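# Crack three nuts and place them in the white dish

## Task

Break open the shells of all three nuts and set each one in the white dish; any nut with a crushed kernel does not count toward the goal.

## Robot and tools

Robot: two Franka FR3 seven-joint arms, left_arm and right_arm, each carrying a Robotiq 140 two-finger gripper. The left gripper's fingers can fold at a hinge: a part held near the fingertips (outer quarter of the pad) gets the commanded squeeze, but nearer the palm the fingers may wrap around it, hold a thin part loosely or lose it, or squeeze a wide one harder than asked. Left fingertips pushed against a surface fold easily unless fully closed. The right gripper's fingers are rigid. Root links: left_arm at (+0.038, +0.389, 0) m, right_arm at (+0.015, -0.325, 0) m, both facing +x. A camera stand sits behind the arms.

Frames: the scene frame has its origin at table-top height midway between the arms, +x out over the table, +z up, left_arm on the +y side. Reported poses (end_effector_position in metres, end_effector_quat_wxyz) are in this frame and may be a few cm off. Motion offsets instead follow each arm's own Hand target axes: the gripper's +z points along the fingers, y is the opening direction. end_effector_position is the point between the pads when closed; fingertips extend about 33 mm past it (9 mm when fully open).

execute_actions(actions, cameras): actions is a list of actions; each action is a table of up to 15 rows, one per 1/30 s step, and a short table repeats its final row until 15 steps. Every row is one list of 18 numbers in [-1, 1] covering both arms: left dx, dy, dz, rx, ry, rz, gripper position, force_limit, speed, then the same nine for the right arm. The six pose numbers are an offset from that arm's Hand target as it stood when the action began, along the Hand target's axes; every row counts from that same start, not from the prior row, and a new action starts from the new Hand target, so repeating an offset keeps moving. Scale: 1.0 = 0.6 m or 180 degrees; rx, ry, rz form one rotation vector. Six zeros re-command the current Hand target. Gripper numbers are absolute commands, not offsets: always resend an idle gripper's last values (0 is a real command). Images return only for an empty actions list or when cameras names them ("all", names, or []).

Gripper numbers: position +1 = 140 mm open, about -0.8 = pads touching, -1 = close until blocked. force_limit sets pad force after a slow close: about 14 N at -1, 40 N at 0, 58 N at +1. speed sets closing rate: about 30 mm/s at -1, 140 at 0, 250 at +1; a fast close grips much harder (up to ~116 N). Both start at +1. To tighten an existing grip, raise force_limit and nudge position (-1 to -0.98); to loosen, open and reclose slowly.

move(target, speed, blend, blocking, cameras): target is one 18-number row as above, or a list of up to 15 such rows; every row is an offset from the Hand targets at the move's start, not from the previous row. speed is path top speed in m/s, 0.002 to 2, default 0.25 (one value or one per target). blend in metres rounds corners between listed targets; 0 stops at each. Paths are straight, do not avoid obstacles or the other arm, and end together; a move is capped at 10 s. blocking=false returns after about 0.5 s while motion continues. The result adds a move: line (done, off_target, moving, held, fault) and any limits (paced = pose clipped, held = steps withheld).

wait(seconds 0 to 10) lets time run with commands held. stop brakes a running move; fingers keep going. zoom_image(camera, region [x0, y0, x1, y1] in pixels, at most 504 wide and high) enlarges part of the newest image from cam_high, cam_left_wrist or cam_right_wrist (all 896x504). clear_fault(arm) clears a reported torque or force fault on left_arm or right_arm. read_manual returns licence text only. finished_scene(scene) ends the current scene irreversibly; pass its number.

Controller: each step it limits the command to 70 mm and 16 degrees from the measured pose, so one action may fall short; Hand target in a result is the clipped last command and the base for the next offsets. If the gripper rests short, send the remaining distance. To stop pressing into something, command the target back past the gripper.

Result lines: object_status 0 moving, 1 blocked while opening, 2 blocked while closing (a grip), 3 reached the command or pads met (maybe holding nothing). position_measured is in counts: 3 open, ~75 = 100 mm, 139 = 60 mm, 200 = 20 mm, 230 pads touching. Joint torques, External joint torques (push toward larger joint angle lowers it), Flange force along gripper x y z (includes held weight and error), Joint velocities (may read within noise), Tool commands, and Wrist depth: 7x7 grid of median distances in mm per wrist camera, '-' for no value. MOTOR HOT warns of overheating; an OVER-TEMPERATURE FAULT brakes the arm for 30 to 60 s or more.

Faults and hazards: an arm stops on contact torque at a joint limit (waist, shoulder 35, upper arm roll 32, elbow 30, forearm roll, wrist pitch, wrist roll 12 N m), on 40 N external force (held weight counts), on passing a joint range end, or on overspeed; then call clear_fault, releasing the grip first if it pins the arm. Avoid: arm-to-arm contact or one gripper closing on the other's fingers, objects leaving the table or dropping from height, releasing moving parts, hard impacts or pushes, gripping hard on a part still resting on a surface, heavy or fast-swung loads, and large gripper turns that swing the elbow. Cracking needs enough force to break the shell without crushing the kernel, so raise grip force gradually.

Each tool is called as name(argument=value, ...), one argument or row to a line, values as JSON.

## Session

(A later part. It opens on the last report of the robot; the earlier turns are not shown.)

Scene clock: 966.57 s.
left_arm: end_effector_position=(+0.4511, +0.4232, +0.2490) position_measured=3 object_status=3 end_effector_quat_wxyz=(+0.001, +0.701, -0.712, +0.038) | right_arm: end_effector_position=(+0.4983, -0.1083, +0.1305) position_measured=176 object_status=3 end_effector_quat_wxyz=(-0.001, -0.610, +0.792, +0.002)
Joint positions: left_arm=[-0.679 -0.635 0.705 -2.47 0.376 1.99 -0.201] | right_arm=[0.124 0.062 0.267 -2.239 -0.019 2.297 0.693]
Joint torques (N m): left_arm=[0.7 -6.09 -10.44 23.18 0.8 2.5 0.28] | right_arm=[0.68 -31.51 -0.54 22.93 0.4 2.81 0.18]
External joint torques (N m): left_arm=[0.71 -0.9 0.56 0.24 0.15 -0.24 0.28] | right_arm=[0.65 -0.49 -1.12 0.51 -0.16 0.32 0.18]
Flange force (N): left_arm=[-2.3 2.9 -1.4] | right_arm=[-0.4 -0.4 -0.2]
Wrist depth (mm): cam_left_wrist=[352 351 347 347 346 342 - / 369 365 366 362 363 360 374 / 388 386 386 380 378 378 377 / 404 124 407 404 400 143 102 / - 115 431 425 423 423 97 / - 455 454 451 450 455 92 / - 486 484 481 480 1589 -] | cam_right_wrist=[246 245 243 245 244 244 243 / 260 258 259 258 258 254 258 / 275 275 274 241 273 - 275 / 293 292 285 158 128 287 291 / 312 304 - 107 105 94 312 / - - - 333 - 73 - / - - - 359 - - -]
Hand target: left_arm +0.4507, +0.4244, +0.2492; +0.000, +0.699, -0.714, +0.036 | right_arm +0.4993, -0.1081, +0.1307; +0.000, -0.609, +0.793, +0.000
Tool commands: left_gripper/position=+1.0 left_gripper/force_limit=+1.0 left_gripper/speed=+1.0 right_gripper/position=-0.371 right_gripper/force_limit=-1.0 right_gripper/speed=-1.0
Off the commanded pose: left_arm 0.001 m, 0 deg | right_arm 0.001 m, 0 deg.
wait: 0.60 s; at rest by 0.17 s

move(
  target=[
    [0,0,0,0,0,0,1,1,1, 0,0,0,0,0,0,-0.3,-1,-1],
    [0,0,0,0,0,0,1,1,1, 0,0,-0.075,0,0,0,-1,-1,-1],
    [0,0,0,0,0,0,1,1,1, 0.2812,-0.0578,-0.075,0,0,0,-1,-1,-1],
    [0,0,0,0,0,0,1,1,1, 0.2812,-0.0578,-0.004,0,0,0,-1,-1,-1],
  ],
  speed=[0.03,0.04,0.12,0.05],
  blend=[0,0,0.01,0],
  cameras=["cam_right_wrist","cam_high"],
)

zoom_image(
  camera="cam_high",
  region=[262, 210, 382, 330],
)

Scene clock: 983.43 s.
left_arm: end_effector_position=(+0.4511, +0.4232, +0.2490) position_measured=3 object_status=3 end_effector_quat_wxyz=(+0.001, +0.701, -0.712, +0.038) | right_arm: end_effector_position=(+0.4875, -0.2793, +0.1328) position_measured=188 object_status=2 end_effector_quat_wxyz=(-0.001, -0.605, +0.796, +0.002)
Joint positions: left_arm=[-0.679 -0.635 0.705 -2.47 0.376 1.99 -0.201] | right_arm=[0.001 -0.095 0.064 -2.422 0.012 2.323 0.359]
Joint velocities: left_arm=[within noise] | right_arm=[0.001 0 0 -0.001 0 0.005 0]
Joint torques (N m): left_arm=[0.71 -6.12 -10.4 23.2 0.8 2.5 0.27] | right_arm=[0.37 -27.26 -1.18 22.92 0.28 2.98 -0.28]
External joint torques (N m): left_arm=[0.77 -0.99 0.65 0.22 0.15 -0.25 0.27] | right_arm=[0.29 -0.55 -1.01 0.63 -0.26 0.45 -0.28]
Flange force (N): left_arm=[-2.5 3.2 -1.3] | right_arm=[1.3 -0.8 -0.4]
Wrist depth (mm): cam_left_wrist=[352 350 348 346 345 343 346 / 368 366 364 363 360 358 363 / 388 384 384 382 380 379 - / 404 124 403 401 400 144 114 / - 115 425 425 425 420 97 / - 458 452 450 448 455 92 / - 481 480 482 476 1619 -] | cam_right_wrist=[247 246 247 245 245 245 245 / 262 261 261 261 259 260 258 / 277 276 276 269 274 275 275 / 294 296 289 127 286 291 296 / 317 306 - 108 105 94 313 / - - - 337 - 73 - / - - - 363 - - -]
Hand target: left_arm +0.4507, +0.4244, +0.2492; +0.000, +0.699, -0.714, +0.036 | right_arm +0.4891, -0.2801, +0.1332; +0.000, -0.609, +0.793, +0.000
Off the commanded pose: left_arm 0.001 m, 0 deg | right_arm 0.002 m, 1 deg.
move: done
camera_calibration:
cam_right_wrist: T_world_to_cam=[[-0.964677, 0.263308, 0.00815072, 0.552688], [0.248228, 0.898198, 0.362798, 0.0815586], [0.0882069, 0.352006, -0.931832, 0.31928], [0, 0, 0, 1]] pos_world=[0.484758, -0.331172, 0.263421]
Images, in order (width x height): cam_high 896x504, cam_right_wrist 896x504.

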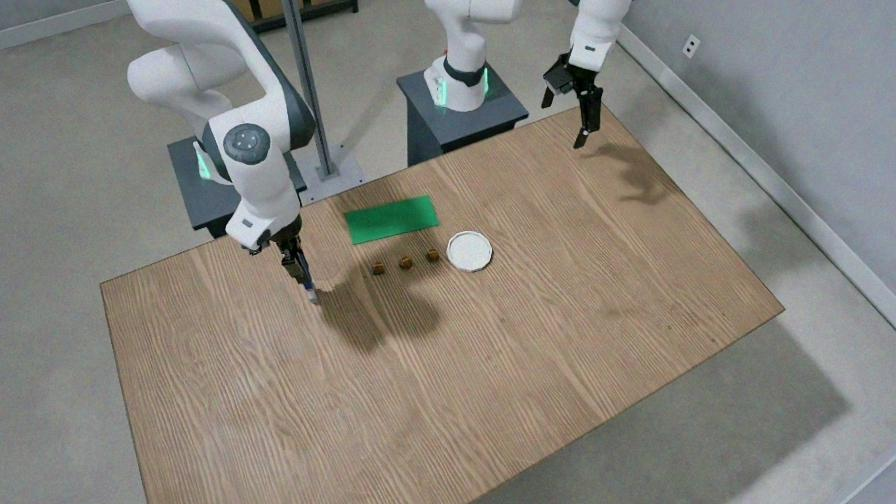

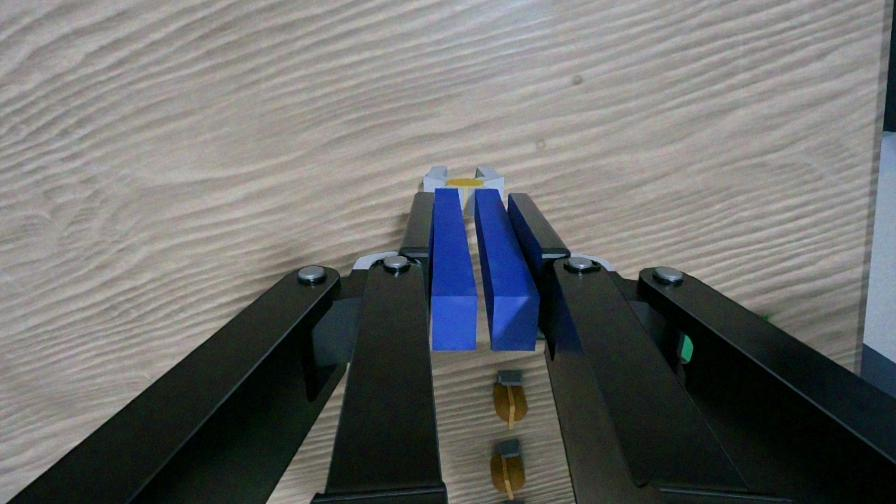

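Scaled by 4.200 from the camera's 896x504 image, which has a finer 1280x720 frame.

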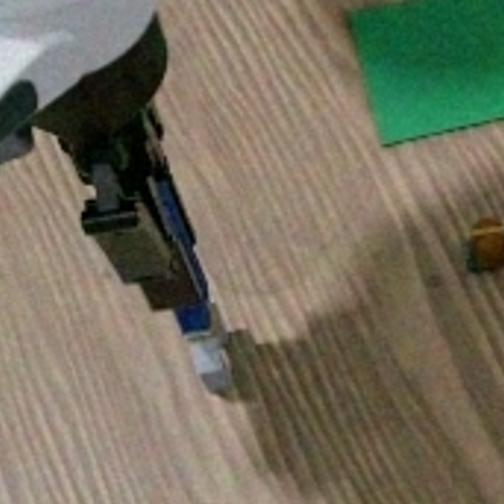

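execute_actions(
  actions=[],
)

Scene clock: 1005.13 s.
left_arm: end_effector_position=(+0.4511, +0.4232, +0.2490) position_measured=3 object_status=3 end_effector_quat_wxyz=(+0.001, +0.701, -0.712, +0.038) | right_arm: end_effector_position=(+0.4877, -0.2793, +0.1329) position_measured=188 object_status=2 end_effector_quat_wxyz=(-0.001, -0.605, +0.796, +0.002)
Joint positions: left_arm=[-0.679 -0.635 0.705 -2.47 0.376 1.99 -0.201] | right_arm=[0.001 -0.095 0.064 -2.422 0.012 2.324 0.359]
Joint velocities: within noise
Joint torques (N m): left_arm=[0.67 -6.13 -10.46 23.16 0.79 2.5 0.31] | right_arm=[0.35 -27.26 -1.15 22.93 0.3 3.02 -0.36]
External joint torques (N m): left_arm=[0.69 -1.03 0.55 0.27 0.14 -0.24 0.32] | right_arm=[0.29 -0.62 -0.96 0.7 -0.25 0.5 -0.36]
Flange force (N): left_arm=[-2.4 3.2 -1.5] | right_arm=[1.4 -0.8 -0.5]
Wrist depth (mm): cam_left_wrist=[351 348 348 345 346 344 350 / 369 367 365 364 362 361 370 / 384 384 384 381 382 380 - / 403 124 404 401 400 143 114 / - 115 430 427 425 422 97 / - 452 454 454 451 456 92 / - 486 483 478 479 1569 -] | cam_right_wrist=[246 247 245 245 246 244 244 / 261 261 260 260 261 259 259 / 278 276 277 270 276 274 273 / 294 295 290 128 285 292 296 / 315 307 - 108 105 94 314 / - - - 338 - 73 - / - - - 363 - - -]
Hand target: left_arm +0.4507, +0.4244, +0.2492; +0.000, +0.699, -0.714, +0.036 | right_arm +0.4891, -0.2801, +0.1332; +0.000, -0.609, +0.793, +0.000
Tool commands: left_gripper/position=+1.0 left_gripper/force_limit=+1.0 left_gripper/speed=+1.0 right_gripper/position=-1.0 right_gripper/force_limit=-1.0 right_gripper/speed=-1.0
Off the commanded pose: left_arm 0.001 m, 0 deg | right_arm 0.002 m, 1 deg.
camera_calibration:
cam_left_wrist: T_world_to_cam=[[-0.999344, 0.0149654, -0.0329861, 0.460966], [0.0042416, 0.952744, 0.303744, -0.481033], [0.035973, 0.303405, -0.952182, 0.23485], [0, 0, 0, 1]] pos_world=[0.454256, 0.380148, 0.384936]
cam_right_wrist: T_world_to_cam=[[-0.964821, 0.2628, 0.00756337, 0.552841], [0.247531, 0.898317, 0.362981, 0.0818621], [0.0885971, 0.352083, -0.931766, 0.31909], [0, 0, 0, 1]] pos_world=[0.484859, -0.331171, 0.263422]

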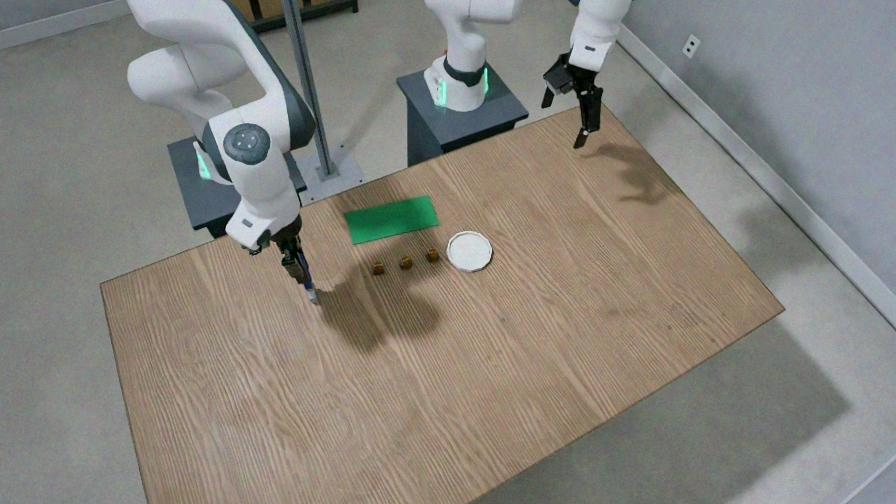

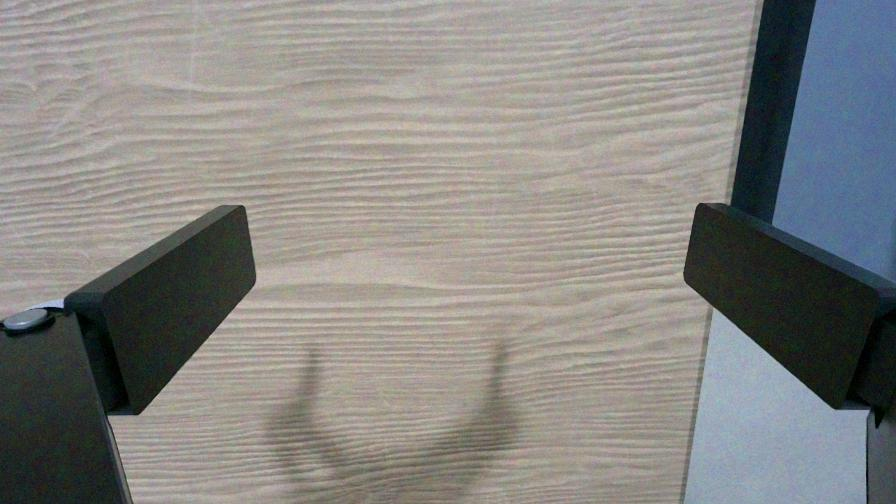

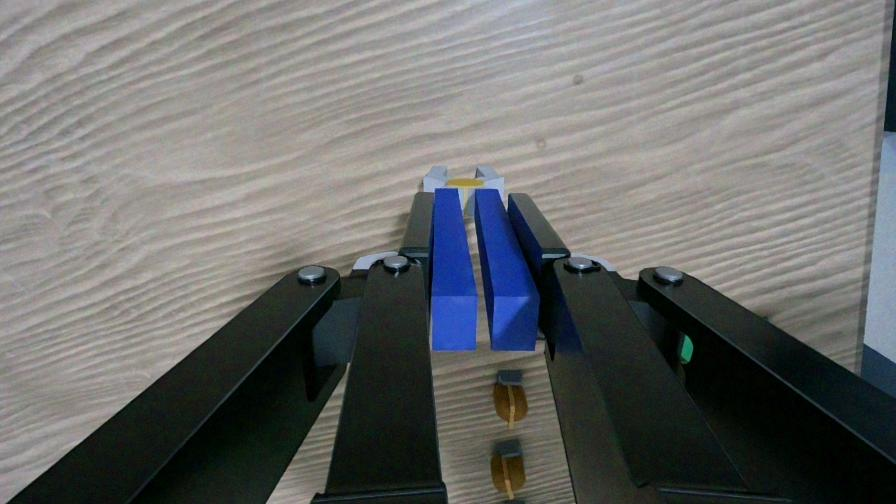

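move(
  target=[0,0,0,0,0,0,1,1,1,0,0,0.00833,0,0,0,-1,-1,-1],
  speed=0.012,
)

move(
  target=[0,0,0,0,0,0,1,1,1,0,0,0.005,0,0,0,-1,-1,-1],
  speed=0.012,
  cameras=["cam_right_wrist"],
)

Scene clock: 1009.23 s.
left_arm: end_effector_position=(+0.4511, +0.4232, +0.2490) position_measured=3 object_status=3 end_effector_quat_wxyz=(+0.001, +0.701, -0.712, +0.038) | right_arm: end_effector_position=(+0.4893, -0.2792, +0.1324) position_measured=188 object_status=2 end_effector_quat_wxyz=(+0.001, -0.605, +0.796, +0.001)
Joint positions: left_arm=[-0.679 -0.635 0.705 -2.47 0.376 1.99 -0.201] | right_arm=[0.001 -0.093 0.064 -2.423 0.012 2.331 0.359]
Joint torques (N m): left_arm=[0.71 -6.08 -10.45 23.2 0.79 2.51 0.29] | right_arm=[0.09 -22.68 -1.78 20.45 0.16 4.11 -0.32]
External joint torques (N m): left_arm=[0.64 -0.84 0.49 0.2 0.14 -0.23 0.3] | right_arm=[0.09 3.98 -1.53 -1.76 -0.38 1.58 -0.32]
Flange force (N): left_arm=[-2.2 2.8 -1.3] | right_arm=[0.5 -5.3 12.8]
Wrist depth (mm): cam_left_wrist=[351 351 348 346 346 345 - / 369 367 364 362 362 360 - / 386 384 384 381 381 378 - / 401 124 406 401 400 143 102 / - 115 430 426 423 420 97 / - 453 453 450 446 458 92 / - 483 478 481 475 1579 -] | cam_right_wrist=[246 247 247 246 245 245 243 / 262 260 261 260 258 258 257 / 279 276 276 240 274 273 272 / 296 296 291 127 284 292 293 / 317 - - 106 106 94 310 / - - - 336 - 73 - / - - - 364 - - -]
Hand target: left_arm +0.4507, +0.4244, +0.2492; +0.000, +0.699, -0.714, +0.036 | right_arm +0.4891, -0.2801, +0.1282; +0.000, -0.609, +0.793, +0.000
Off the commanded pose: left_arm 0.001 m, 0 deg | right_arm 0.004 m, 1 deg.
move: off_target (right_arm)

Scene clock: 1009.93 s.
left_arm: end_effector_position=(+0.4511, +0.4232, +0.2490) position_measured=3 object_status=3 end_effector_quat_wxyz=(+0.001, +0.701, -0.712, +0.038) | right_arm: end_effector_position=(+0.4907, -0.2790, +0.1322) position_measured=188 object_status=2 end_effector_quat_wxyz=(+0.003, -0.605, +0.796, +0.000)
Joint positions: left_arm=[-0.679 -0.635 0.705 -2.47 0.376 1.99 -0.201] | right_arm=[0.001 -0.092 0.064 -2.423 0.012 2.337 0.359]
Joint torques (N m): left_arm=[0.69 -6.11 -10.47 23.19 0.8 2.51 0.27] | right_arm=[0.01 -20.09 -1.63 18.91 0.1 4.46 -0.33]
External joint torques (N m): left_arm=[0.67 -0.98 0.52 0.22 0.14 -0.24 0.28] | right_arm=[0.09 6.6 -1.3 -3.31 -0.44 1.9 -0.33]
Flange force (N): left_arm=[-2.2 3.2 -1.4] | right_arm=[-0.4 -7.2 19.8]
Wrist depth (mm): cam_left_wrist=[353 351 349 345 345 343 - / 369 366 362 361 361 362 368 / 387 383 383 383 381 381 393 / 402 124 405 402 400 143 106 / - 115 426 427 425 419 96 / - 455 451 451 449 460 92 / - 486 482 482 476 1589 -] | cam_right_wrist=[248 248 246 245 244 243 242 / 263 261 261 260 258 258 256 / 278 276 277 267 273 275 272 / 299 296 290 128 284 291 294 / 317 - - 106 106 94 310 / - - - 337 - 73 - / - - - 366 - - -]
Hand target: left_arm +0.4507, +0.4244, +0.2492; +0.000, +0.699, -0.714, +0.036 | right_arm +0.4892, -0.2801, +0.1252; +0.000, -0.609, +0.793, +0.000
Off the commanded pose: left_arm 0.001 m, 0 deg | right_arm 0.007 m, 1 deg.
move: off_target (right_arm)
camera_calibration:
cam_right_wrist: T_world_to_cam=[[-0.964884, 0.262676, -0.00101985, 0.556797], [0.244079, 0.897996, 0.366099, 0.0822346], [0.097081, 0.352994, -0.930575, 0.314071], [0, 0, 0, 1]] pos_world=[0.486683, -0.330969, 0.262729]
Images, in order (width x height): cam_right_wrist 896x504.

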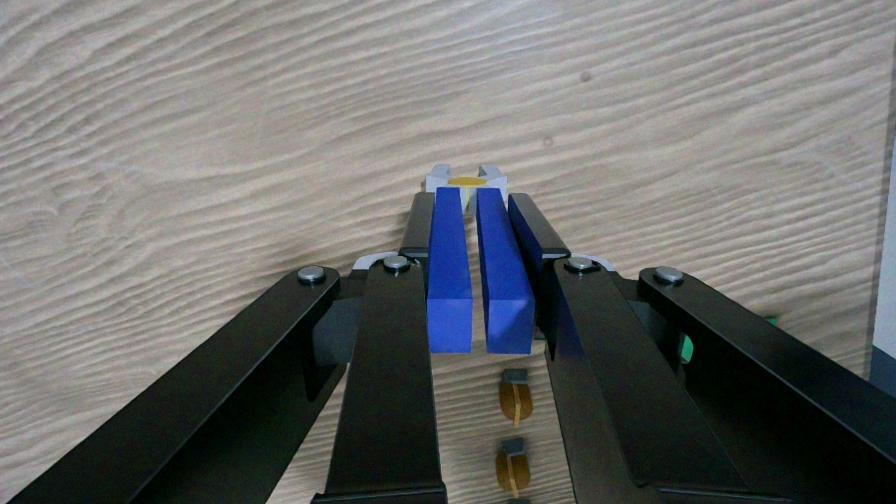

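move(
  target=[0,0,0,0,0,0,1,1,1,0,0,-0.0088,0,0,0,-1,-1,-1],
  speed=0.012,
)

Scene clock: 1019.50 s.
left_arm: end_effector_position=(+0.4511, +0.4232, +0.2490) position_measured=3 object_status=3 end_effector_quat_wxyz=(+0.001, +0.701, -0.712, +0.038) | right_arm: end_effector_position=(+0.4907, -0.2790, +0.1323) position_measured=188 object_status=2 end_effector_quat_wxyz=(+0.003, -0.605, +0.796, +0.000)
Joint positions: left_arm=[-0.679 -0.635 0.705 -2.47 0.376 1.99 -0.201] | right_arm=[0.001 -0.092 0.064 -2.423 0.012 2.337 0.359]
Joint torques (N m): left_arm=[0.67 -6.1 -10.44 23.13 0.8 2.5 0.28] | right_arm=[0.14 -25.57 -1.43 21.8 0.23 2.83 -0.33]
External joint torques (N m): left_arm=[0.68 -0.9 0.56 0.15 0.15 -0.25 0.29] | right_arm=[0.22 1.08 -1.11 -0.39 -0.31 0.28 -0.33]
Flange force (N): left_arm=[-2.3 3.1 -1.2] | right_arm=[1.1 -2.1 3.0]
Wrist depth (mm): cam_left_wrist=[350 349 347 344 345 345 345 / 368 366 366 361 361 361 360 / 386 384 384 380 378 380 380 / 401 124 404 403 401 143 101 / - 115 427 423 423 420 96 / - 456 454 449 450 458 93 / - 487 482 481 475 1579 -] | cam_right_wrist=[248 248 247 245 244 242 242 / 261 261 261 261 259 257 256 / 279 277 276 267 273 273 271 / 298 296 290 127 283 291 294 / 318 - - 107 106 94 309 / - - - 336 - 73 - / - - - 364 - - -]
Hand target: left_arm +0.4507, +0.4244, +0.2492; +0.000, +0.699, -0.714, +0.036 | right_arm +0.4891, -0.2801, +0.1305; +0.000, -0.609, +0.793, +0.000
Off the commanded pose: left_arm 0.001 m, 0 deg | right_arm 0.003 m, 1 deg.
move: done

move(
  target=[0,0,0,0,0,0,1,1,1,0.0,0,0,0,0,0,-0.36,-1,-1],
  speed=0.012,
  cameras=["cam_right_wrist"],
)

Scene clock: 1024.87 s.
left_arm: end_effector_position=(+0.4511, +0.4232, +0.2490) position_measured=3 object_status=3 end_effector_quat_wxyz=(+0.001, +0.701, -0.712, +0.038) | right_arm: end_effector_position=(+0.4894, -0.2791, +0.1306) position_measured=174 object_status=0 end_effector_quat_wxyz=(+0.001, -0.605, +0.796, +0.001)
Joint positions: left_arm=[-0.679 -0.635 0.705 -2.47 0.376 1.99 -0.201] | right_arm=[0.001 -0.09 0.064 -2.425 0.012 2.337 0.359]
Joint torques (N m): left_arm=[0.69 -6.11 -10.47 23.19 0.79 2.5 0.28] | right_arm=[0.4 -27.43 -1.14 22.92 0.27 2.83 -0.39]
External joint torques (N m): left_arm=[0.6 -0.93 0.45 0.19 0.13 -0.25 0.29] | right_arm=[0.39 -0.52 -0.91 0.64 -0.27 0.27 -0.39]
Flange force (N): left_arm=[-2.0 3.1 -1.4] | right_arm=[1.2 -1.0 -0.8]
Wrist depth (mm): cam_left_wrist=[352 349 347 346 345 342 348 / 368 366 366 361 362 360 - / 387 383 384 379 381 373 - / 405 124 404 403 400 143 113 / - 115 426 429 424 421 96 / - 455 453 451 446 458 92 / - 486 479 481 481 1589 -] | cam_right_wrist=[247 245 245 244 242 243 241 / 260 259 259 259 257 255 255 / 277 276 274 241 272 272 270 / 294 294 289 132 133 289 292 / 315 - - 108 105 94 308 / - - - 335 - 73 - / - - - 363 - - -]
Hand target: left_arm +0.4507, +0.4244, +0.2492; +0.000, +0.699, -0.714, +0.036 | right_arm +0.4891, -0.2801, +0.1305; +0.000, -0.609, +0.793, +0.000
Off the commanded pose: left_arm 0.001 m, 0 deg | right_arm 0.001 m, 1 deg.
move: done
camera_calibration:
cam_right_wrist: T_world_to_cam=[[-0.96491, 0.262568, 0.00267949, 0.555052], [0.245414, 0.898147, 0.364833, 0.0828421], [0.0933868, 0.352689, -0.931069, 0.314517], [0, 0, 0, 1]] pos_world=[0.485872, -0.331069, 0.261126]
Images, in order (width x height): cam_right_wrist 896x504.

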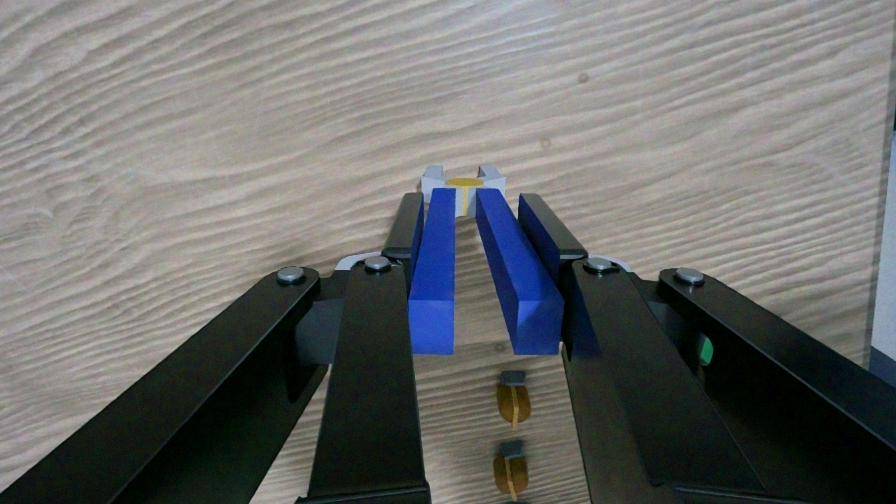

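move(
  target=[0,0,0,0,0,0,1,1,1,0,0,0,0,0,0,-0.15,-1,-1],
  speed=0.012,
  cameras=["cam_right_wrist"],
)

Scene clock: 1028.80 s.
left_arm: end_effector_position=(+0.4511, +0.4232, +0.2490) position_measured=3 object_status=3 end_effector_quat_wxyz=(+0.001, +0.701, -0.712, +0.038) | right_arm: end_effector_position=(+0.4894, -0.2791, +0.1306) position_measured=148 object_status=0 end_effector_quat_wxyz=(+0.001, -0.605, +0.796, +0.001)
Joint positions: left_arm=[-0.679 -0.635 0.705 -2.47 0.376 1.99 -0.201] | right_arm=[0.001 -0.09 0.064 -2.425 0.012 2.337 0.359]
Joint torques (N m): left_arm=[0.72 -6.09 -10.45 23.19 0.79 2.51 0.3] | right_arm=[0.42 -27.44 -1.13 22.88 0.27 2.82 -0.34]
External joint torques (N m): left_arm=[0.79 -0.97 0.61 0.32 0.14 -0.23 0.31] | right_arm=[0.36 -0.61 -0.95 0.68 -0.27 0.27 -0.34]
Flange force (N): left_arm=[-2.5 2.9 -1.5] | right_arm=[1.2 -0.8 -1.0]
Wrist depth (mm): cam_left_wrist=[351 350 347 347 345 344 - / 367 367 366 361 361 360 - / 388 386 382 382 381 377 - / 401 124 407 401 400 143 106 / - 115 428 424 423 420 97 / - 455 453 449 448 455 93 / - 483 484 478 477 1608 -] | cam_right_wrist=[246 244 245 243 243 243 241 / 260 259 259 259 257 256 256 / 276 275 276 267 273 272 271 / 295 292 107 181 122 288 293 / 310 76 87 313 106 - 303 / - - - 335 322 - - / - - - 363 - - -]
Hand target: left_arm +0.4507, +0.4244, +0.2492; +0.000, +0.699, -0.714, +0.036 | right_arm +0.4891, -0.2801, +0.1305; +0.000, -0.609, +0.793, +0.000
Off the commanded pose: left_arm 0.001 m, 0 deg | right_arm 0.001 m, 1 deg.
move: done
camera_calibration:
cam_right_wrist: T_world_to_cam=[[-0.964907, 0.262577, 0.00265499, 0.55506], [0.245422, 0.898179, 0.364749, 0.0828708], [0.0933901, 0.352601, -0.931102, 0.314495], [0, 0, 0, 1]] pos_world=[0.485872, -0.33107, 0.261126]
Images, in order (width x height): cam_right_wrist 896x504.

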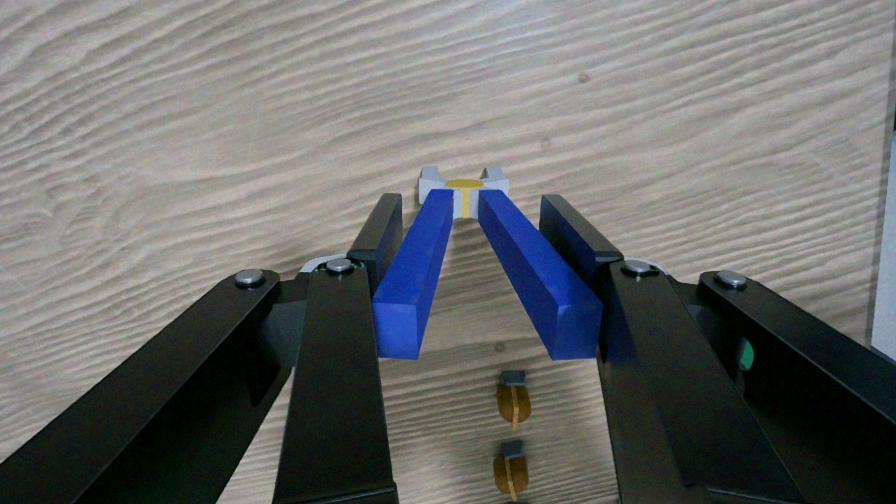

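move(
  target=[0,0,0,0,0,0,1,1,1,0,0,0,0,0,0,0.05,-1,-1],
  speed=0.012,
  cameras=["cam_right_wrist"],
)

Scene clock: 1032.07 s.
left_arm: end_effector_position=(+0.4511, +0.4232, +0.2490) position_measured=3 object_status=3 end_effector_quat_wxyz=(+0.001, +0.701, -0.712, +0.038) | right_arm: end_effector_position=(+0.4894, -0.2791, +0.1306) position_measured=123 object_status=0 end_effector_quat_wxyz=(+0.001, -0.605, +0.796, +0.001)
Joint positions: left_arm=[-0.679 -0.635 0.705 -2.47 0.376 1.99 -0.201] | right_arm=[0.001 -0.09 0.064 -2.425 0.012 2.337 0.359]
Joint torques (N m): left_arm=[0.68 -6.05 -10.45 23.15 0.8 2.5 0.3] | right_arm=[0.39 -27.4 -1.19 22.91 0.28 2.83 -0.32]
External joint torques (N m): left_arm=[0.68 -0.93 0.53 0.25 0.14 -0.23 0.3] | right_arm=[0.38 -0.47 -0.95 0.62 -0.26 0.27 -0.32]
Flange force (N): left_arm=[-2.3 2.9 -1.4] | right_arm=[1.1 -1.0 -0.7]
Wrist depth (mm): cam_left_wrist=[352 350 349 345 343 345 345 / 367 366 364 363 362 360 370 / 386 383 384 384 380 378 381 / 404 124 405 400 401 143 106 / - 115 426 427 421 422 97 / - 455 455 451 447 456 92 / - 488 483 480 479 1619 -] | cam_right_wrist=[246 245 244 242 243 242 242 / 261 259 258 257 258 256 255 / 277 275 274 267 273 271 271 / 295 290 115 290 131 285 290 / - 81 109 312 111 90 298 / - - 336 334 329 - - / - - - 360 362 - -]
Hand target: left_arm +0.4507, +0.4244, +0.2492; +0.000, +0.699, -0.714, +0.036 | right_arm +0.4891, -0.2801, +0.1305; +0.000, -0.609, +0.793, +0.000
Off the commanded pose: left_arm 0.001 m, 0 deg | right_arm 0.001 m, 1 deg.
move: done
camera_calibration:
cam_right_wrist: T_world_to_cam=[[-0.964907, 0.262577, 0.00265506, 0.55506], [0.245422, 0.898179, 0.364749, 0.0829071], [0.0933901, 0.352601, -0.931102, 0.314401], [0, 0, 0, 1]] pos_world=[0.485872, -0.33107, 0.261026]
Images, in order (width x height): cam_right_wrist 896x504.

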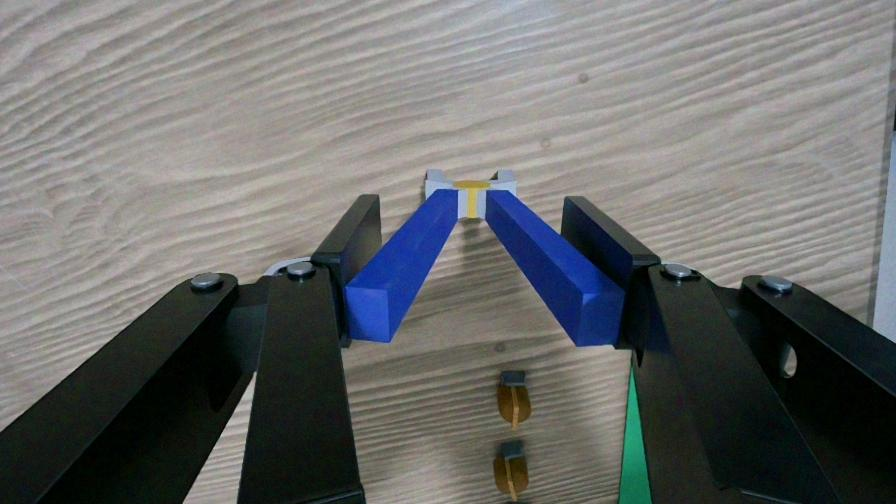

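move(
  target=[0,0,0,0,0,0,1,1,1,0,0,0,0,0,0,0.4,-1,-1],
  speed=0.012,
  cameras=["cam_right_wrist"],
)

Scene clock: 1036.33 s.
left_arm: end_effector_position=(+0.4511, +0.4232, +0.2490) position_measured=3 object_status=3 end_effector_quat_wxyz=(+0.001, +0.701, -0.712, +0.038) | right_arm: end_effector_position=(+0.4894, -0.2791, +0.1306) position_measured=78 object_status=0 end_effector_quat_wxyz=(+0.001, -0.605, +0.796, +0.001)
Joint positions: left_arm=[-0.679 -0.635 0.705 -2.47 0.376 1.99 -0.201] | right_arm=[0.001 -0.09 0.064 -2.425 0.012 2.337 0.359]
Joint torques (N m): left_arm=[0.68 -6.1 -10.44 23.15 0.8 2.51 0.28] | right_arm=[0.37 -27.29 -1.14 22.74 0.28 2.69 -0.33]
External joint torques (N m): left_arm=[0.68 -0.9 0.54 0.18 0.14 -0.23 0.29] | right_arm=[0.36 -0.54 -0.91 0.57 -0.25 0.15 -0.33]
Flange force (N): left_arm=[-2.2 3.0 -1.3] | right_arm=[1.2 -0.7 -1.1]
Wrist depth (mm): cam_left_wrist=[353 350 348 344 346 343 342 / 369 366 362 363 364 360 354 / 388 382 382 382 379 379 - / 401 124 405 403 400 143 101 / - 115 423 427 422 419 97 / - 453 454 448 449 460 93 / - 487 484 480 477 1589 -] | cam_right_wrist=[246 245 243 244 243 241 242 / 261 258 258 258 257 256 256 / 275 276 274 267 270 272 271 / 295 291 134 290 151 124 292 / - 81 115 310 308 105 - / - - 337 334 332 - - / - - 363 363 358 - -]
Hand target: left_arm +0.4507, +0.4244, +0.2492; +0.000, +0.699, -0.714, +0.036 | right_arm +0.4891, -0.2801, +0.1305; +0.000, -0.609, +0.793, +0.000
Off the commanded pose: left_arm 0.001 m, 0 deg | right_arm 0.001 m, 1 deg.
move: done
camera_calibration:
cam_right_wrist: T_world_to_cam=[[-0.964907, 0.262577, 0.00265506, 0.55506], [0.245422, 0.898179, 0.364749, 0.0829071], [0.0933901, 0.352601, -0.931102, 0.314401], [0, 0, 0, 1]] pos_world=[0.485872, -0.33107, 0.261026]
Images, in order (width x height): cam_right_wrist 896x504.

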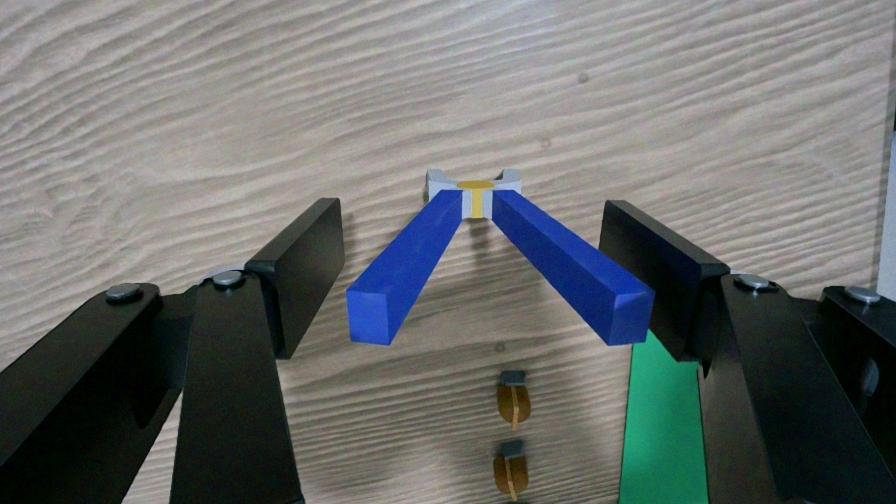

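move(
  target=[
    [0,0,0,0,0,0,1,1,1,0,0,-0.235,0,0,0,0.5,-1,-1],
    [0,0,0,0,0,0,1,1,1,-0.5195,0.0698,-0.235,0,0,0,0.1,-1,0],
  ],
  speed=[0.08,0.3],
  blend=0.02,
  cameras=["all"],
)

Scene clock: 1054.10 s.
left_arm: end_effector_position=(+0.4511, +0.4232, +0.2490) position_measured=3 object_status=3 end_effector_quat_wxyz=(+0.001, +0.701, -0.712, +0.038) | right_arm: end_effector_position=(+0.5290, +0.0335, +0.2722) position_measured=117 object_status=0 end_effector_quat_wxyz=(+0.002, -0.612, +0.791, +0.002)
Joint positions: left_arm=[-0.679 -0.635 0.705 -2.47 0.376 1.99 -0.201] | right_arm=[0.285 0.22 0.325 -1.66 -0.069 1.872 0.909]
Joint torques (N m): left_arm=[0.67 -6.11 -10.47 23.15 0.79 2.51 0.29] | right_arm=[0.83 -38.04 1.19 25.45 0.47 2.44 0.14]
External joint torques (N m): left_arm=[0.63 -0.96 0.46 0.23 0.14 -0.22 0.3] | right_arm=[0.78 0.18 -1.29 0.67 -0.27 -0.07 0.14]
Flange force (N): left_arm=[-2.1 3.1 -1.4] | right_arm=[-3.7 -2.8 -1.4]
Wrist depth (mm): cam_left_wrist=[350 350 347 345 345 345 360 / 367 366 365 364 360 358 - / 386 387 382 382 382 380 - / 403 124 403 402 402 143 107 / - 115 427 429 423 423 97 / - 452 451 451 448 458 93 / - 486 484 479 480 1629 -] | cam_right_wrist=[371 370 370 369 384 370 1092 / 397 394 390 392 399 392 1167 / 417 417 417 410 416 416 627 / 444 441 131 457 136 435 - / - 81 109 478 475 - 77 / - - 513 508 511 - - / - - 554 559 559 - -]
Hand target: left_arm +0.4507, +0.4244, +0.2492; +0.000, +0.699, -0.714, +0.036 | right_arm +0.5293, +0.0319, +0.2714; +0.000, -0.609, +0.793, +0.000
Off the commanded pose: left_arm 0.001 m, 0 deg | right_arm 0.002 m, 0 deg.
move: done
camera_calibration:
cam_left_wrist: T_world_to_cam=[[-0.999344, 0.0149654, -0.0329861, 0.460966], [0.0042416, 0.952744, 0.303744, -0.481033], [0.035973, 0.303405, -0.952182, 0.23485], [0, 0, 0, 1]] pos_world=[0.454256, 0.380148, 0.384936]
cam_right_wrist: T_world_to_cam=[[-0.969037, 0.24689, 0.00359191, 0.513153], [0.230964, 0.901189, 0.366761, -0.25228], [0.0873127, 0.356234, -0.930308, 0.335204], [0, 0, 0, 1]] pos_world=[0.526264, -0.0187512, 0.402527]

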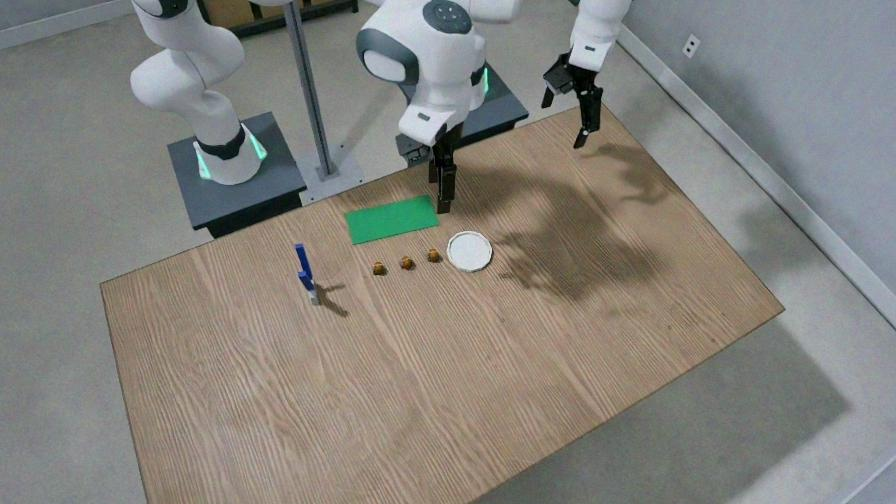

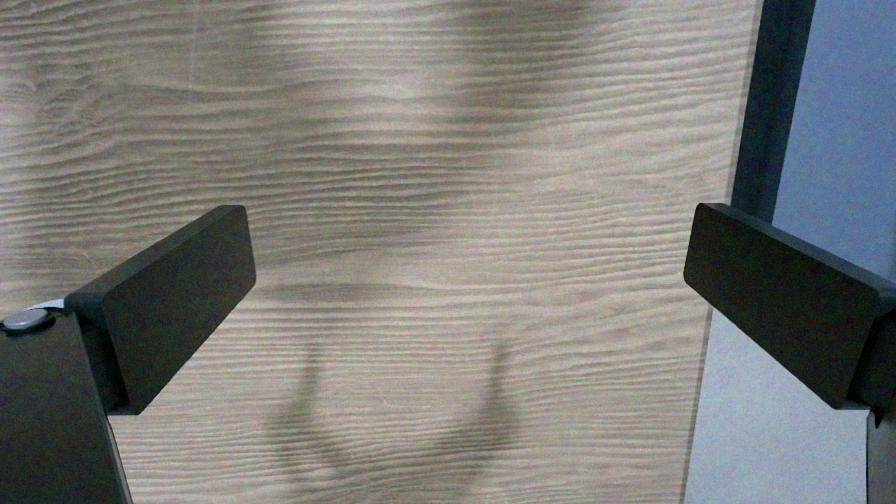

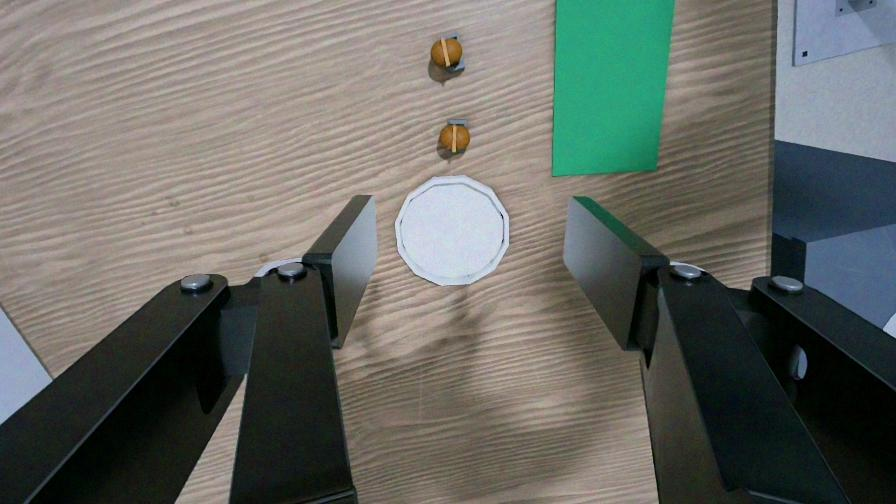

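move(
  target=[0,0,0,0,0,0,1,1,1,0,0,0.2523,0,0,0,0.1,-1,0],
  speed=0.2,
  cameras=["cam_right_wrist"],
)

Scene clock: 1072.00 s.
left_arm: end_effector_position=(+0.4511, +0.4232, +0.2490) position_measured=3 object_status=3 end_effector_quat_wxyz=(+0.001, +0.701, -0.712, +0.038) | right_arm: end_effector_position=(+0.5272, +0.0318, +0.1192) position_measured=117 object_status=3 end_effector_quat_wxyz=(-0.002, -0.611, +0.791, +0.002)
Joint positions: left_arm=[-0.679 -0.635 0.705 -2.47 0.376 1.99 -0.201] | right_arm=[0.301 0.351 0.299 -1.881 -0.122 2.209 0.943]
Joint velocities: left_arm=[within noise] | right_arm=[0 0.001 0 0.001 0 0.005 0.003]
Joint torques (N m): left_arm=[0.7 -6.13 -10.47 23.13 0.81 2.49 0.3] | right_arm=[0.67 -41.87 2.55 23.9 0.43 2.87 0.23]
External joint torques (N m): left_arm=[0.68 -0.94 0.51 0.17 0.15 -0.25 0.31] | right_arm=[0.79 -1.01 -0.98 0.76 -0.19 0.38 0.23]
Flange force (N): left_arm=[-2.2 3.2 -1.3] | right_arm=[-1.1 0.2 -0.6]
Wrist depth (mm): cam_left_wrist=[352 350 349 348 345 345 358 / 369 365 362 363 361 358 - / 385 385 380 381 380 377 - / 405 124 405 403 400 143 100 / - 115 427 425 422 421 97 / - 455 451 454 451 456 92 / - 483 485 482 477 1589 -] | cam_right_wrist=[235 236 236 235 236 - 236 / 250 249 250 250 249 - 249 / 265 265 264 264 266 265 266 / 283 278 131 278 136 279 284 / - 81 109 298 295 - 88 / - - 326 328 325 - - / - - 351 353 351 - -]
Hand target: left_arm +0.4507, +0.4244, +0.2492; +0.000, +0.699, -0.714, +0.036 | right_arm +0.5293, +0.0318, +0.1200; +0.000, -0.609, +0.793, +0.000
Off the commanded pose: left_arm 0.001 m, 0 deg | right_arm 0.002 m, 1 deg.
move: done
camera_calibration:
cam_right_wrist: T_world_to_cam=[[-0.968897, 0.247305, 0.00882788, 0.511787], [0.233787, 0.903077, 0.36027, -0.194995], [0.0811244, 0.351129, -0.932806, 0.197346], [0, 0, 0, 1]] pos_world=[0.525447, -0.0197656, 0.249819]
Images, in order (width x height): cam_right_wrist 896x504.

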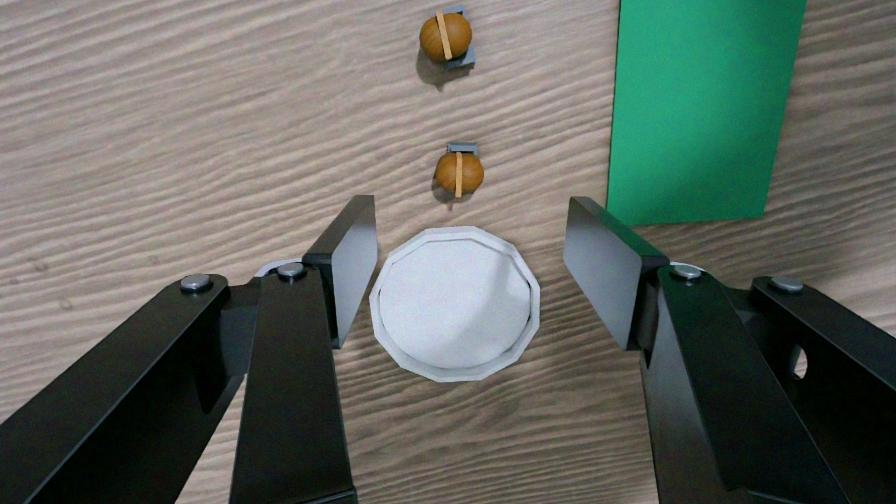

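zoom_image(
  camera="cam_right_wrist",
  region=[390, 0, 540, 240],
)

Scaled by 2.100 from the camera's 896x504 image, which has a finer 1280x720 frame.

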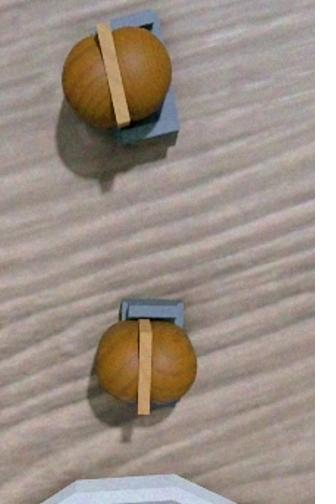

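move(
  target=[0,0,0,0,0,0,1,1,1,0.0158,-0.0025,0.0833,0,0,0,0.1,-1,0],
  speed=0.1,
  cameras=["cam_right_wrist"],
)

Scene clock: 1104.63 s.
left_arm: end_effector_position=(+0.4511, +0.4232, +0.2490) position_measured=3 object_status=3 end_effector_quat_wxyz=(+0.001, +0.701, -0.712, +0.038) | right_arm: end_effector_position=(+0.5268, +0.0224, +0.0698) position_measured=117 object_status=3 end_effector_quat_wxyz=(-0.002, -0.611, +0.792, +0.001)
Joint positions: left_arm=[-0.679 -0.635 0.705 -2.47 0.376 1.99 -0.201] | right_arm=[0.306 0.406 0.276 -1.937 -0.144 2.321 0.947]
Joint velocities: left_arm=[within noise] | right_arm=[0 -0.001 0 0 0 0.004 0.001]
Joint torques (N m): left_arm=[0.71 -6.13 -10.47 23.14 0.8 2.51 0.32] | right_arm=[0.76 -42.68 2.89 22.42 0.47 2.75 0.2]
External joint torques (N m): left_arm=[0.69 -0.93 0.53 0.18 0.15 -0.23 0.32] | right_arm=[0.59 -1.25 -1.15 0.51 -0.09 0.28 0.2]
Flange force (N): left_arm=[-2.3 3.1 -1.3] | right_arm=[0.3 1.0 -1.0]
Wrist depth (mm): cam_left_wrist=[351 349 349 347 345 343 - / 366 367 363 363 361 360 365 / 386 384 382 384 380 380 381 / 401 124 405 401 400 143 106 / - 115 426 426 425 423 97 / - 453 455 450 447 454 92 / - 483 482 477 477 1589 -] | cam_right_wrist=[193 192 192 189 192 - 192 / 204 203 204 204 204 202 202 / 215 216 216 214 217 - 213 / 230 227 131 231 155 104 230 / - 80 109 240 240 - 88 / - - 266 264 261 - - / - - 286 286 288 - -]
Hand target: left_arm +0.4507, +0.4244, +0.2492; +0.000, +0.699, -0.714, +0.036 | right_arm +0.5283, +0.0223, +0.0700; +0.000, -0.609, +0.793, +0.000
Off the commanded pose: left_arm 0.001 m, 0 deg | right_arm 0.002 m, 0 deg.
move: done
camera_calibration:
cam_right_wrist: T_world_to_cam=[[-0.968579, 0.248591, 0.00752061, 0.514031], [0.234472, 0.902651, 0.360892, -0.168953], [0.082926, 0.351316, -0.932577, 0.153673], [0, 0, 0, 1]] pos_world=[0.524751, -0.0292658, 0.20042]
Images, in order (width x height): cam_right_wrist 896x504.

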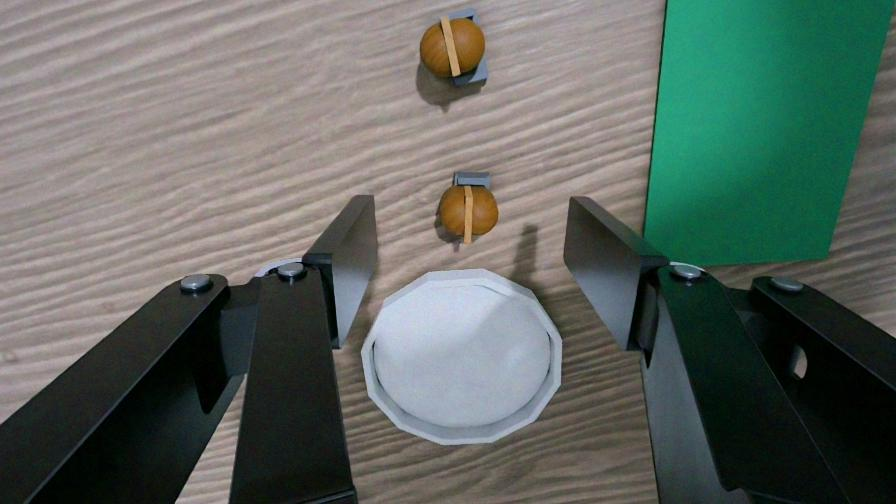

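move(
  target=[0,0,0,0,0,0,1,1,1,0.0017,0,0.0517,0,0,0,-0.1,-1,0],
  speed=0.06,
  cameras=["cam_right_wrist"],
)

Scene clock: 1113.23 s.
left_arm: end_effector_position=(+0.4511, +0.4232, +0.2490) position_measured=3 object_status=3 end_effector_quat_wxyz=(+0.001, +0.701, -0.712, +0.038) | right_arm: end_effector_position=(+0.5268, +0.0214, +0.0391) position_measured=141 object_status=3 end_effector_quat_wxyz=(-0.001, -0.611, +0.792, +0.001)
Joint positions: left_arm=[-0.679 -0.635 0.705 -2.47 0.376 1.99 -0.201] | right_arm=[0.322 0.456 0.254 -1.95 -0.159 2.383 0.955]
Joint velocities: left_arm=[within noise] | right_arm=[0.002 -0.001 -0.002 -0.001 -0.001 0.005 0.002]
Joint torques (N m): left_arm=[0.65 -6.11 -10.45 23.19 0.8 2.5 0.28] | right_arm=[0.67 -43.63 2.69 21.75 0.56 2.88 0.16]
External joint torques (N m): left_arm=[0.68 -1 0.55 0.3 0.15 -0.23 0.28] | right_arm=[0.71 -1.13 -1.33 0.45 0.03 0.4 0.16]
Flange force (N): left_arm=[-2.3 3.0 -1.6] | right_arm=[0.2 1.1 -0.5]
Wrist depth (mm): cam_left_wrist=[350 351 347 347 345 344 - / 368 367 361 364 361 361 - / 387 384 382 383 380 378 - / 403 124 405 401 398 143 102 / - 115 429 424 424 421 97 / - 451 455 453 451 461 92 / - 486 484 477 478 1598 -] | cam_right_wrist=[165 165 165 154 165 164 163 / 175 175 175 175 174 172 - / 186 185 186 183 186 181 - / 198 198 118 192 150 112 196 / 209 76 81 208 129 - 209 / - - - 220 - - - / - - - 237 246 - -]
Hand target: left_arm +0.4507, +0.4244, +0.2492; +0.000, +0.699, -0.714, +0.036 | right_arm +0.5281, +0.0213, +0.0390; +0.000, -0.609, +0.793, +0.000
Off the commanded pose: left_arm 0.001 m, 0 deg | right_arm 0.001 m, 0 deg.
move: done
camera_calibration:
cam_right_wrist: T_world_to_cam=[[-0.968718, 0.248076, 0.00666942, 0.514616], [0.233689, 0.902833, 0.360946, -0.156577], [0.0835205, 0.351213, -0.932563, 0.125179], [0, 0, 0, 1]] pos_world=[0.524653, -0.0302658, 0.169821]
Images, in order (width x height): cam_right_wrist 896x504.

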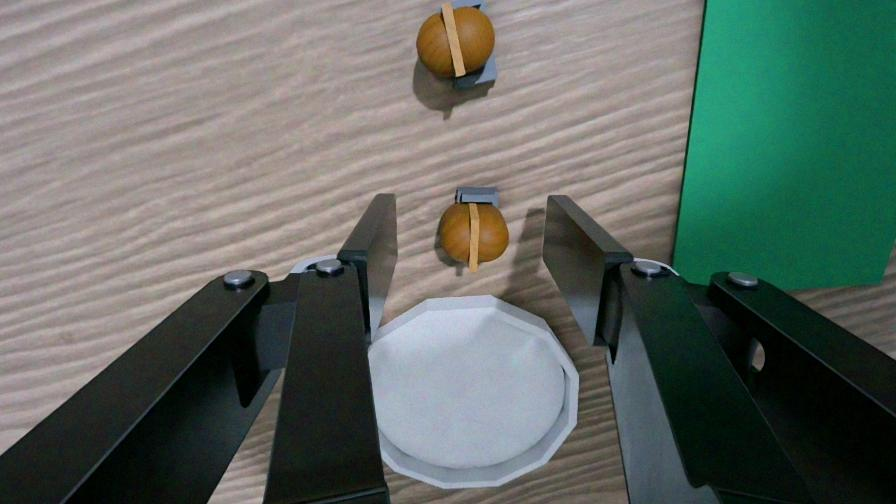

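move(
  target=[
    [0,0,0,0,0,0,1,1,1,0,0.002,0,0,0,0,-0.1,-1,0],
    [0,0,0,0,0,0,1,1,1,0,0.002,0,0,0,0,-1,-1,-1],
  ],
  speed=0.03,
  cameras=["cam_right_wrist"],
)

Scene clock: 1119.97 s.
left_arm: end_effector_position=(+0.4511, +0.4232, +0.2490) position_measured=3 object_status=3 end_effector_quat_wxyz=(+0.001, +0.701, -0.712, +0.038) | right_arm: end_effector_position=(+0.5261, +0.0215, +0.0385) position_measured=190 object_status=0 end_effector_quat_wxyz=(-0.001, -0.612, +0.791, +0.000)
Joint positions: left_arm=[-0.679 -0.635 0.705 -2.47 0.376 1.99 -0.201] | right_arm=[0.327 0.455 0.25 -1.952 -0.159 2.385 0.955]
Joint torques (N m): left_arm=[0.69 -6.14 -10.44 23.15 0.81 2.51 0.3] | right_arm=[0.9 -44.29 2.82 21.23 0.63 2.82 0.21]
External joint torques (N m): left_arm=[0.61 -1.03 0.42 0.24 0.15 -0.21 0.3] | right_arm=[0.75 -1.8 -1.31 -0.02 0.11 0.33 0.21]
Flange force (N): left_arm=[-2.1 3.3 -1.5] | right_arm=[2.8 3.6 -1.8]
Wrist depth (mm): cam_left_wrist=[351 351 348 346 344 345 356 / 368 366 366 362 362 361 - / 388 385 385 381 378 377 - / 403 124 405 403 398 143 101 / - 115 427 425 425 420 97 / - 453 452 451 448 460 92 / - 484 483 480 477 1589 -] | cam_right_wrist=[165 165 165 141 165 162 - / 174 174 175 175 174 175 169 / 185 185 185 182 185 185 - / 197 198 195 161 192 195 - / 212 209 - 210 - 95 211 / - - - 224 - 77 - / - - - 238 - - -]
Hand target: left_arm +0.4507, +0.4244, +0.2492; +0.000, +0.699, -0.714, +0.036 | right_arm +0.5269, +0.0216, +0.0390; +0.000, -0.609, +0.793, +0.000
Off the commanded pose: left_arm 0.001 m, 0 deg | right_arm 0.001 m, 0 deg.
move: done
camera_calibration:
cam_right_wrist: T_world_to_cam=[[-0.969039, 0.246848, 0.00537586, 0.514221], [0.232173, 0.903587, 0.360037, -0.155495], [0.084017, 0.350138, -0.932922, 0.124342], [0, 0, 0, 1]] pos_world=[0.523955, -0.0299681, 0.169221]
Images, in order (width x height): cam_right_wrist 896x504.

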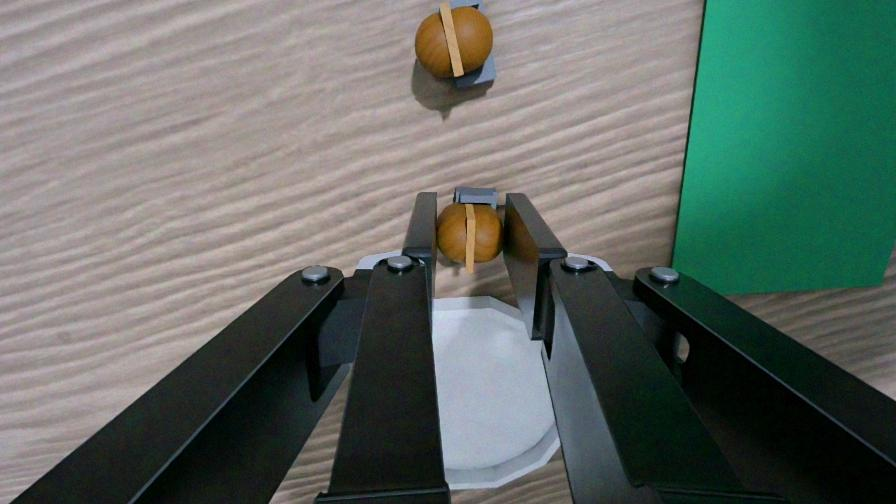

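wait(
  seconds=0.6,
)

Scene clock: 1121.67 s.
left_arm: end_effector_position=(+0.4511, +0.4232, +0.2490) position_measured=3 object_status=3 end_effector_quat_wxyz=(+0.001, +0.701, -0.712, +0.038) | right_arm: end_effector_position=(+0.5261, +0.0215, +0.0385) position_measured=190 object_status=2 end_effector_quat_wxyz=(-0.001, -0.612, +0.791, +0.000)
Joint positions: left_arm=[-0.679 -0.635 0.705 -2.47 0.376 1.99 -0.201] | right_arm=[0.327 0.455 0.25 -1.952 -0.159 2.385 0.955]
Joint torques (N m): left_arm=[0.7 -6.1 -10.44 23.14 0.8 2.5 0.3] | right_arm=[0.82 -44.35 2.86 21.26 0.64 2.81 0.16]
External joint torques (N m): left_arm=[0.66 -0.96 0.49 0.23 0.15 -0.23 0.31] | right_arm=[0.89 -1.89 -1.07 -0.05 0.12 0.32 0.16]
Flange force (N): left_arm=[-2.2 3.1 -1.4] | right_arm=[3.0 3.9 -2.0]
Wrist depth (mm): cam_left_wrist=[352 351 349 347 344 344 346 / 368 367 364 363 361 362 - / 388 384 384 384 382 378 - / 403 124 405 403 400 143 101 / - 115 427 425 421 422 96 / - 456 455 450 448 458 92 / - 487 483 481 480 1589 -] | cam_right_wrist=[165 165 165 141 165 164 161 / 174 174 174 174 175 174 - / 185 185 185 183 184 182 184 / 197 197 195 161 192 193 193 / 211 209 - 210 - 95 209 / - - - 224 - 76 - / - - - 237 - - -]
Hand target: left_arm +0.4507, +0.4244, +0.2492; +0.000, +0.699, -0.714, +0.036 | right_arm +0.5269, +0.0216, +0.0390; +0.000, -0.609, +0.793, +0.000
Tool commands: left_gripper/position=+1.0 left_gripper/force_limit=+1.0 left_gripper/speed=+1.0 right_gripper/position=-1.0 right_gripper/force_limit=-1.0 right_gripper/speed=-1.0
Off the commanded pose: left_arm 0.001 m, 0 deg | right_arm 0.001 m, 0 deg.
wait: 0.60 s; at rest from the start


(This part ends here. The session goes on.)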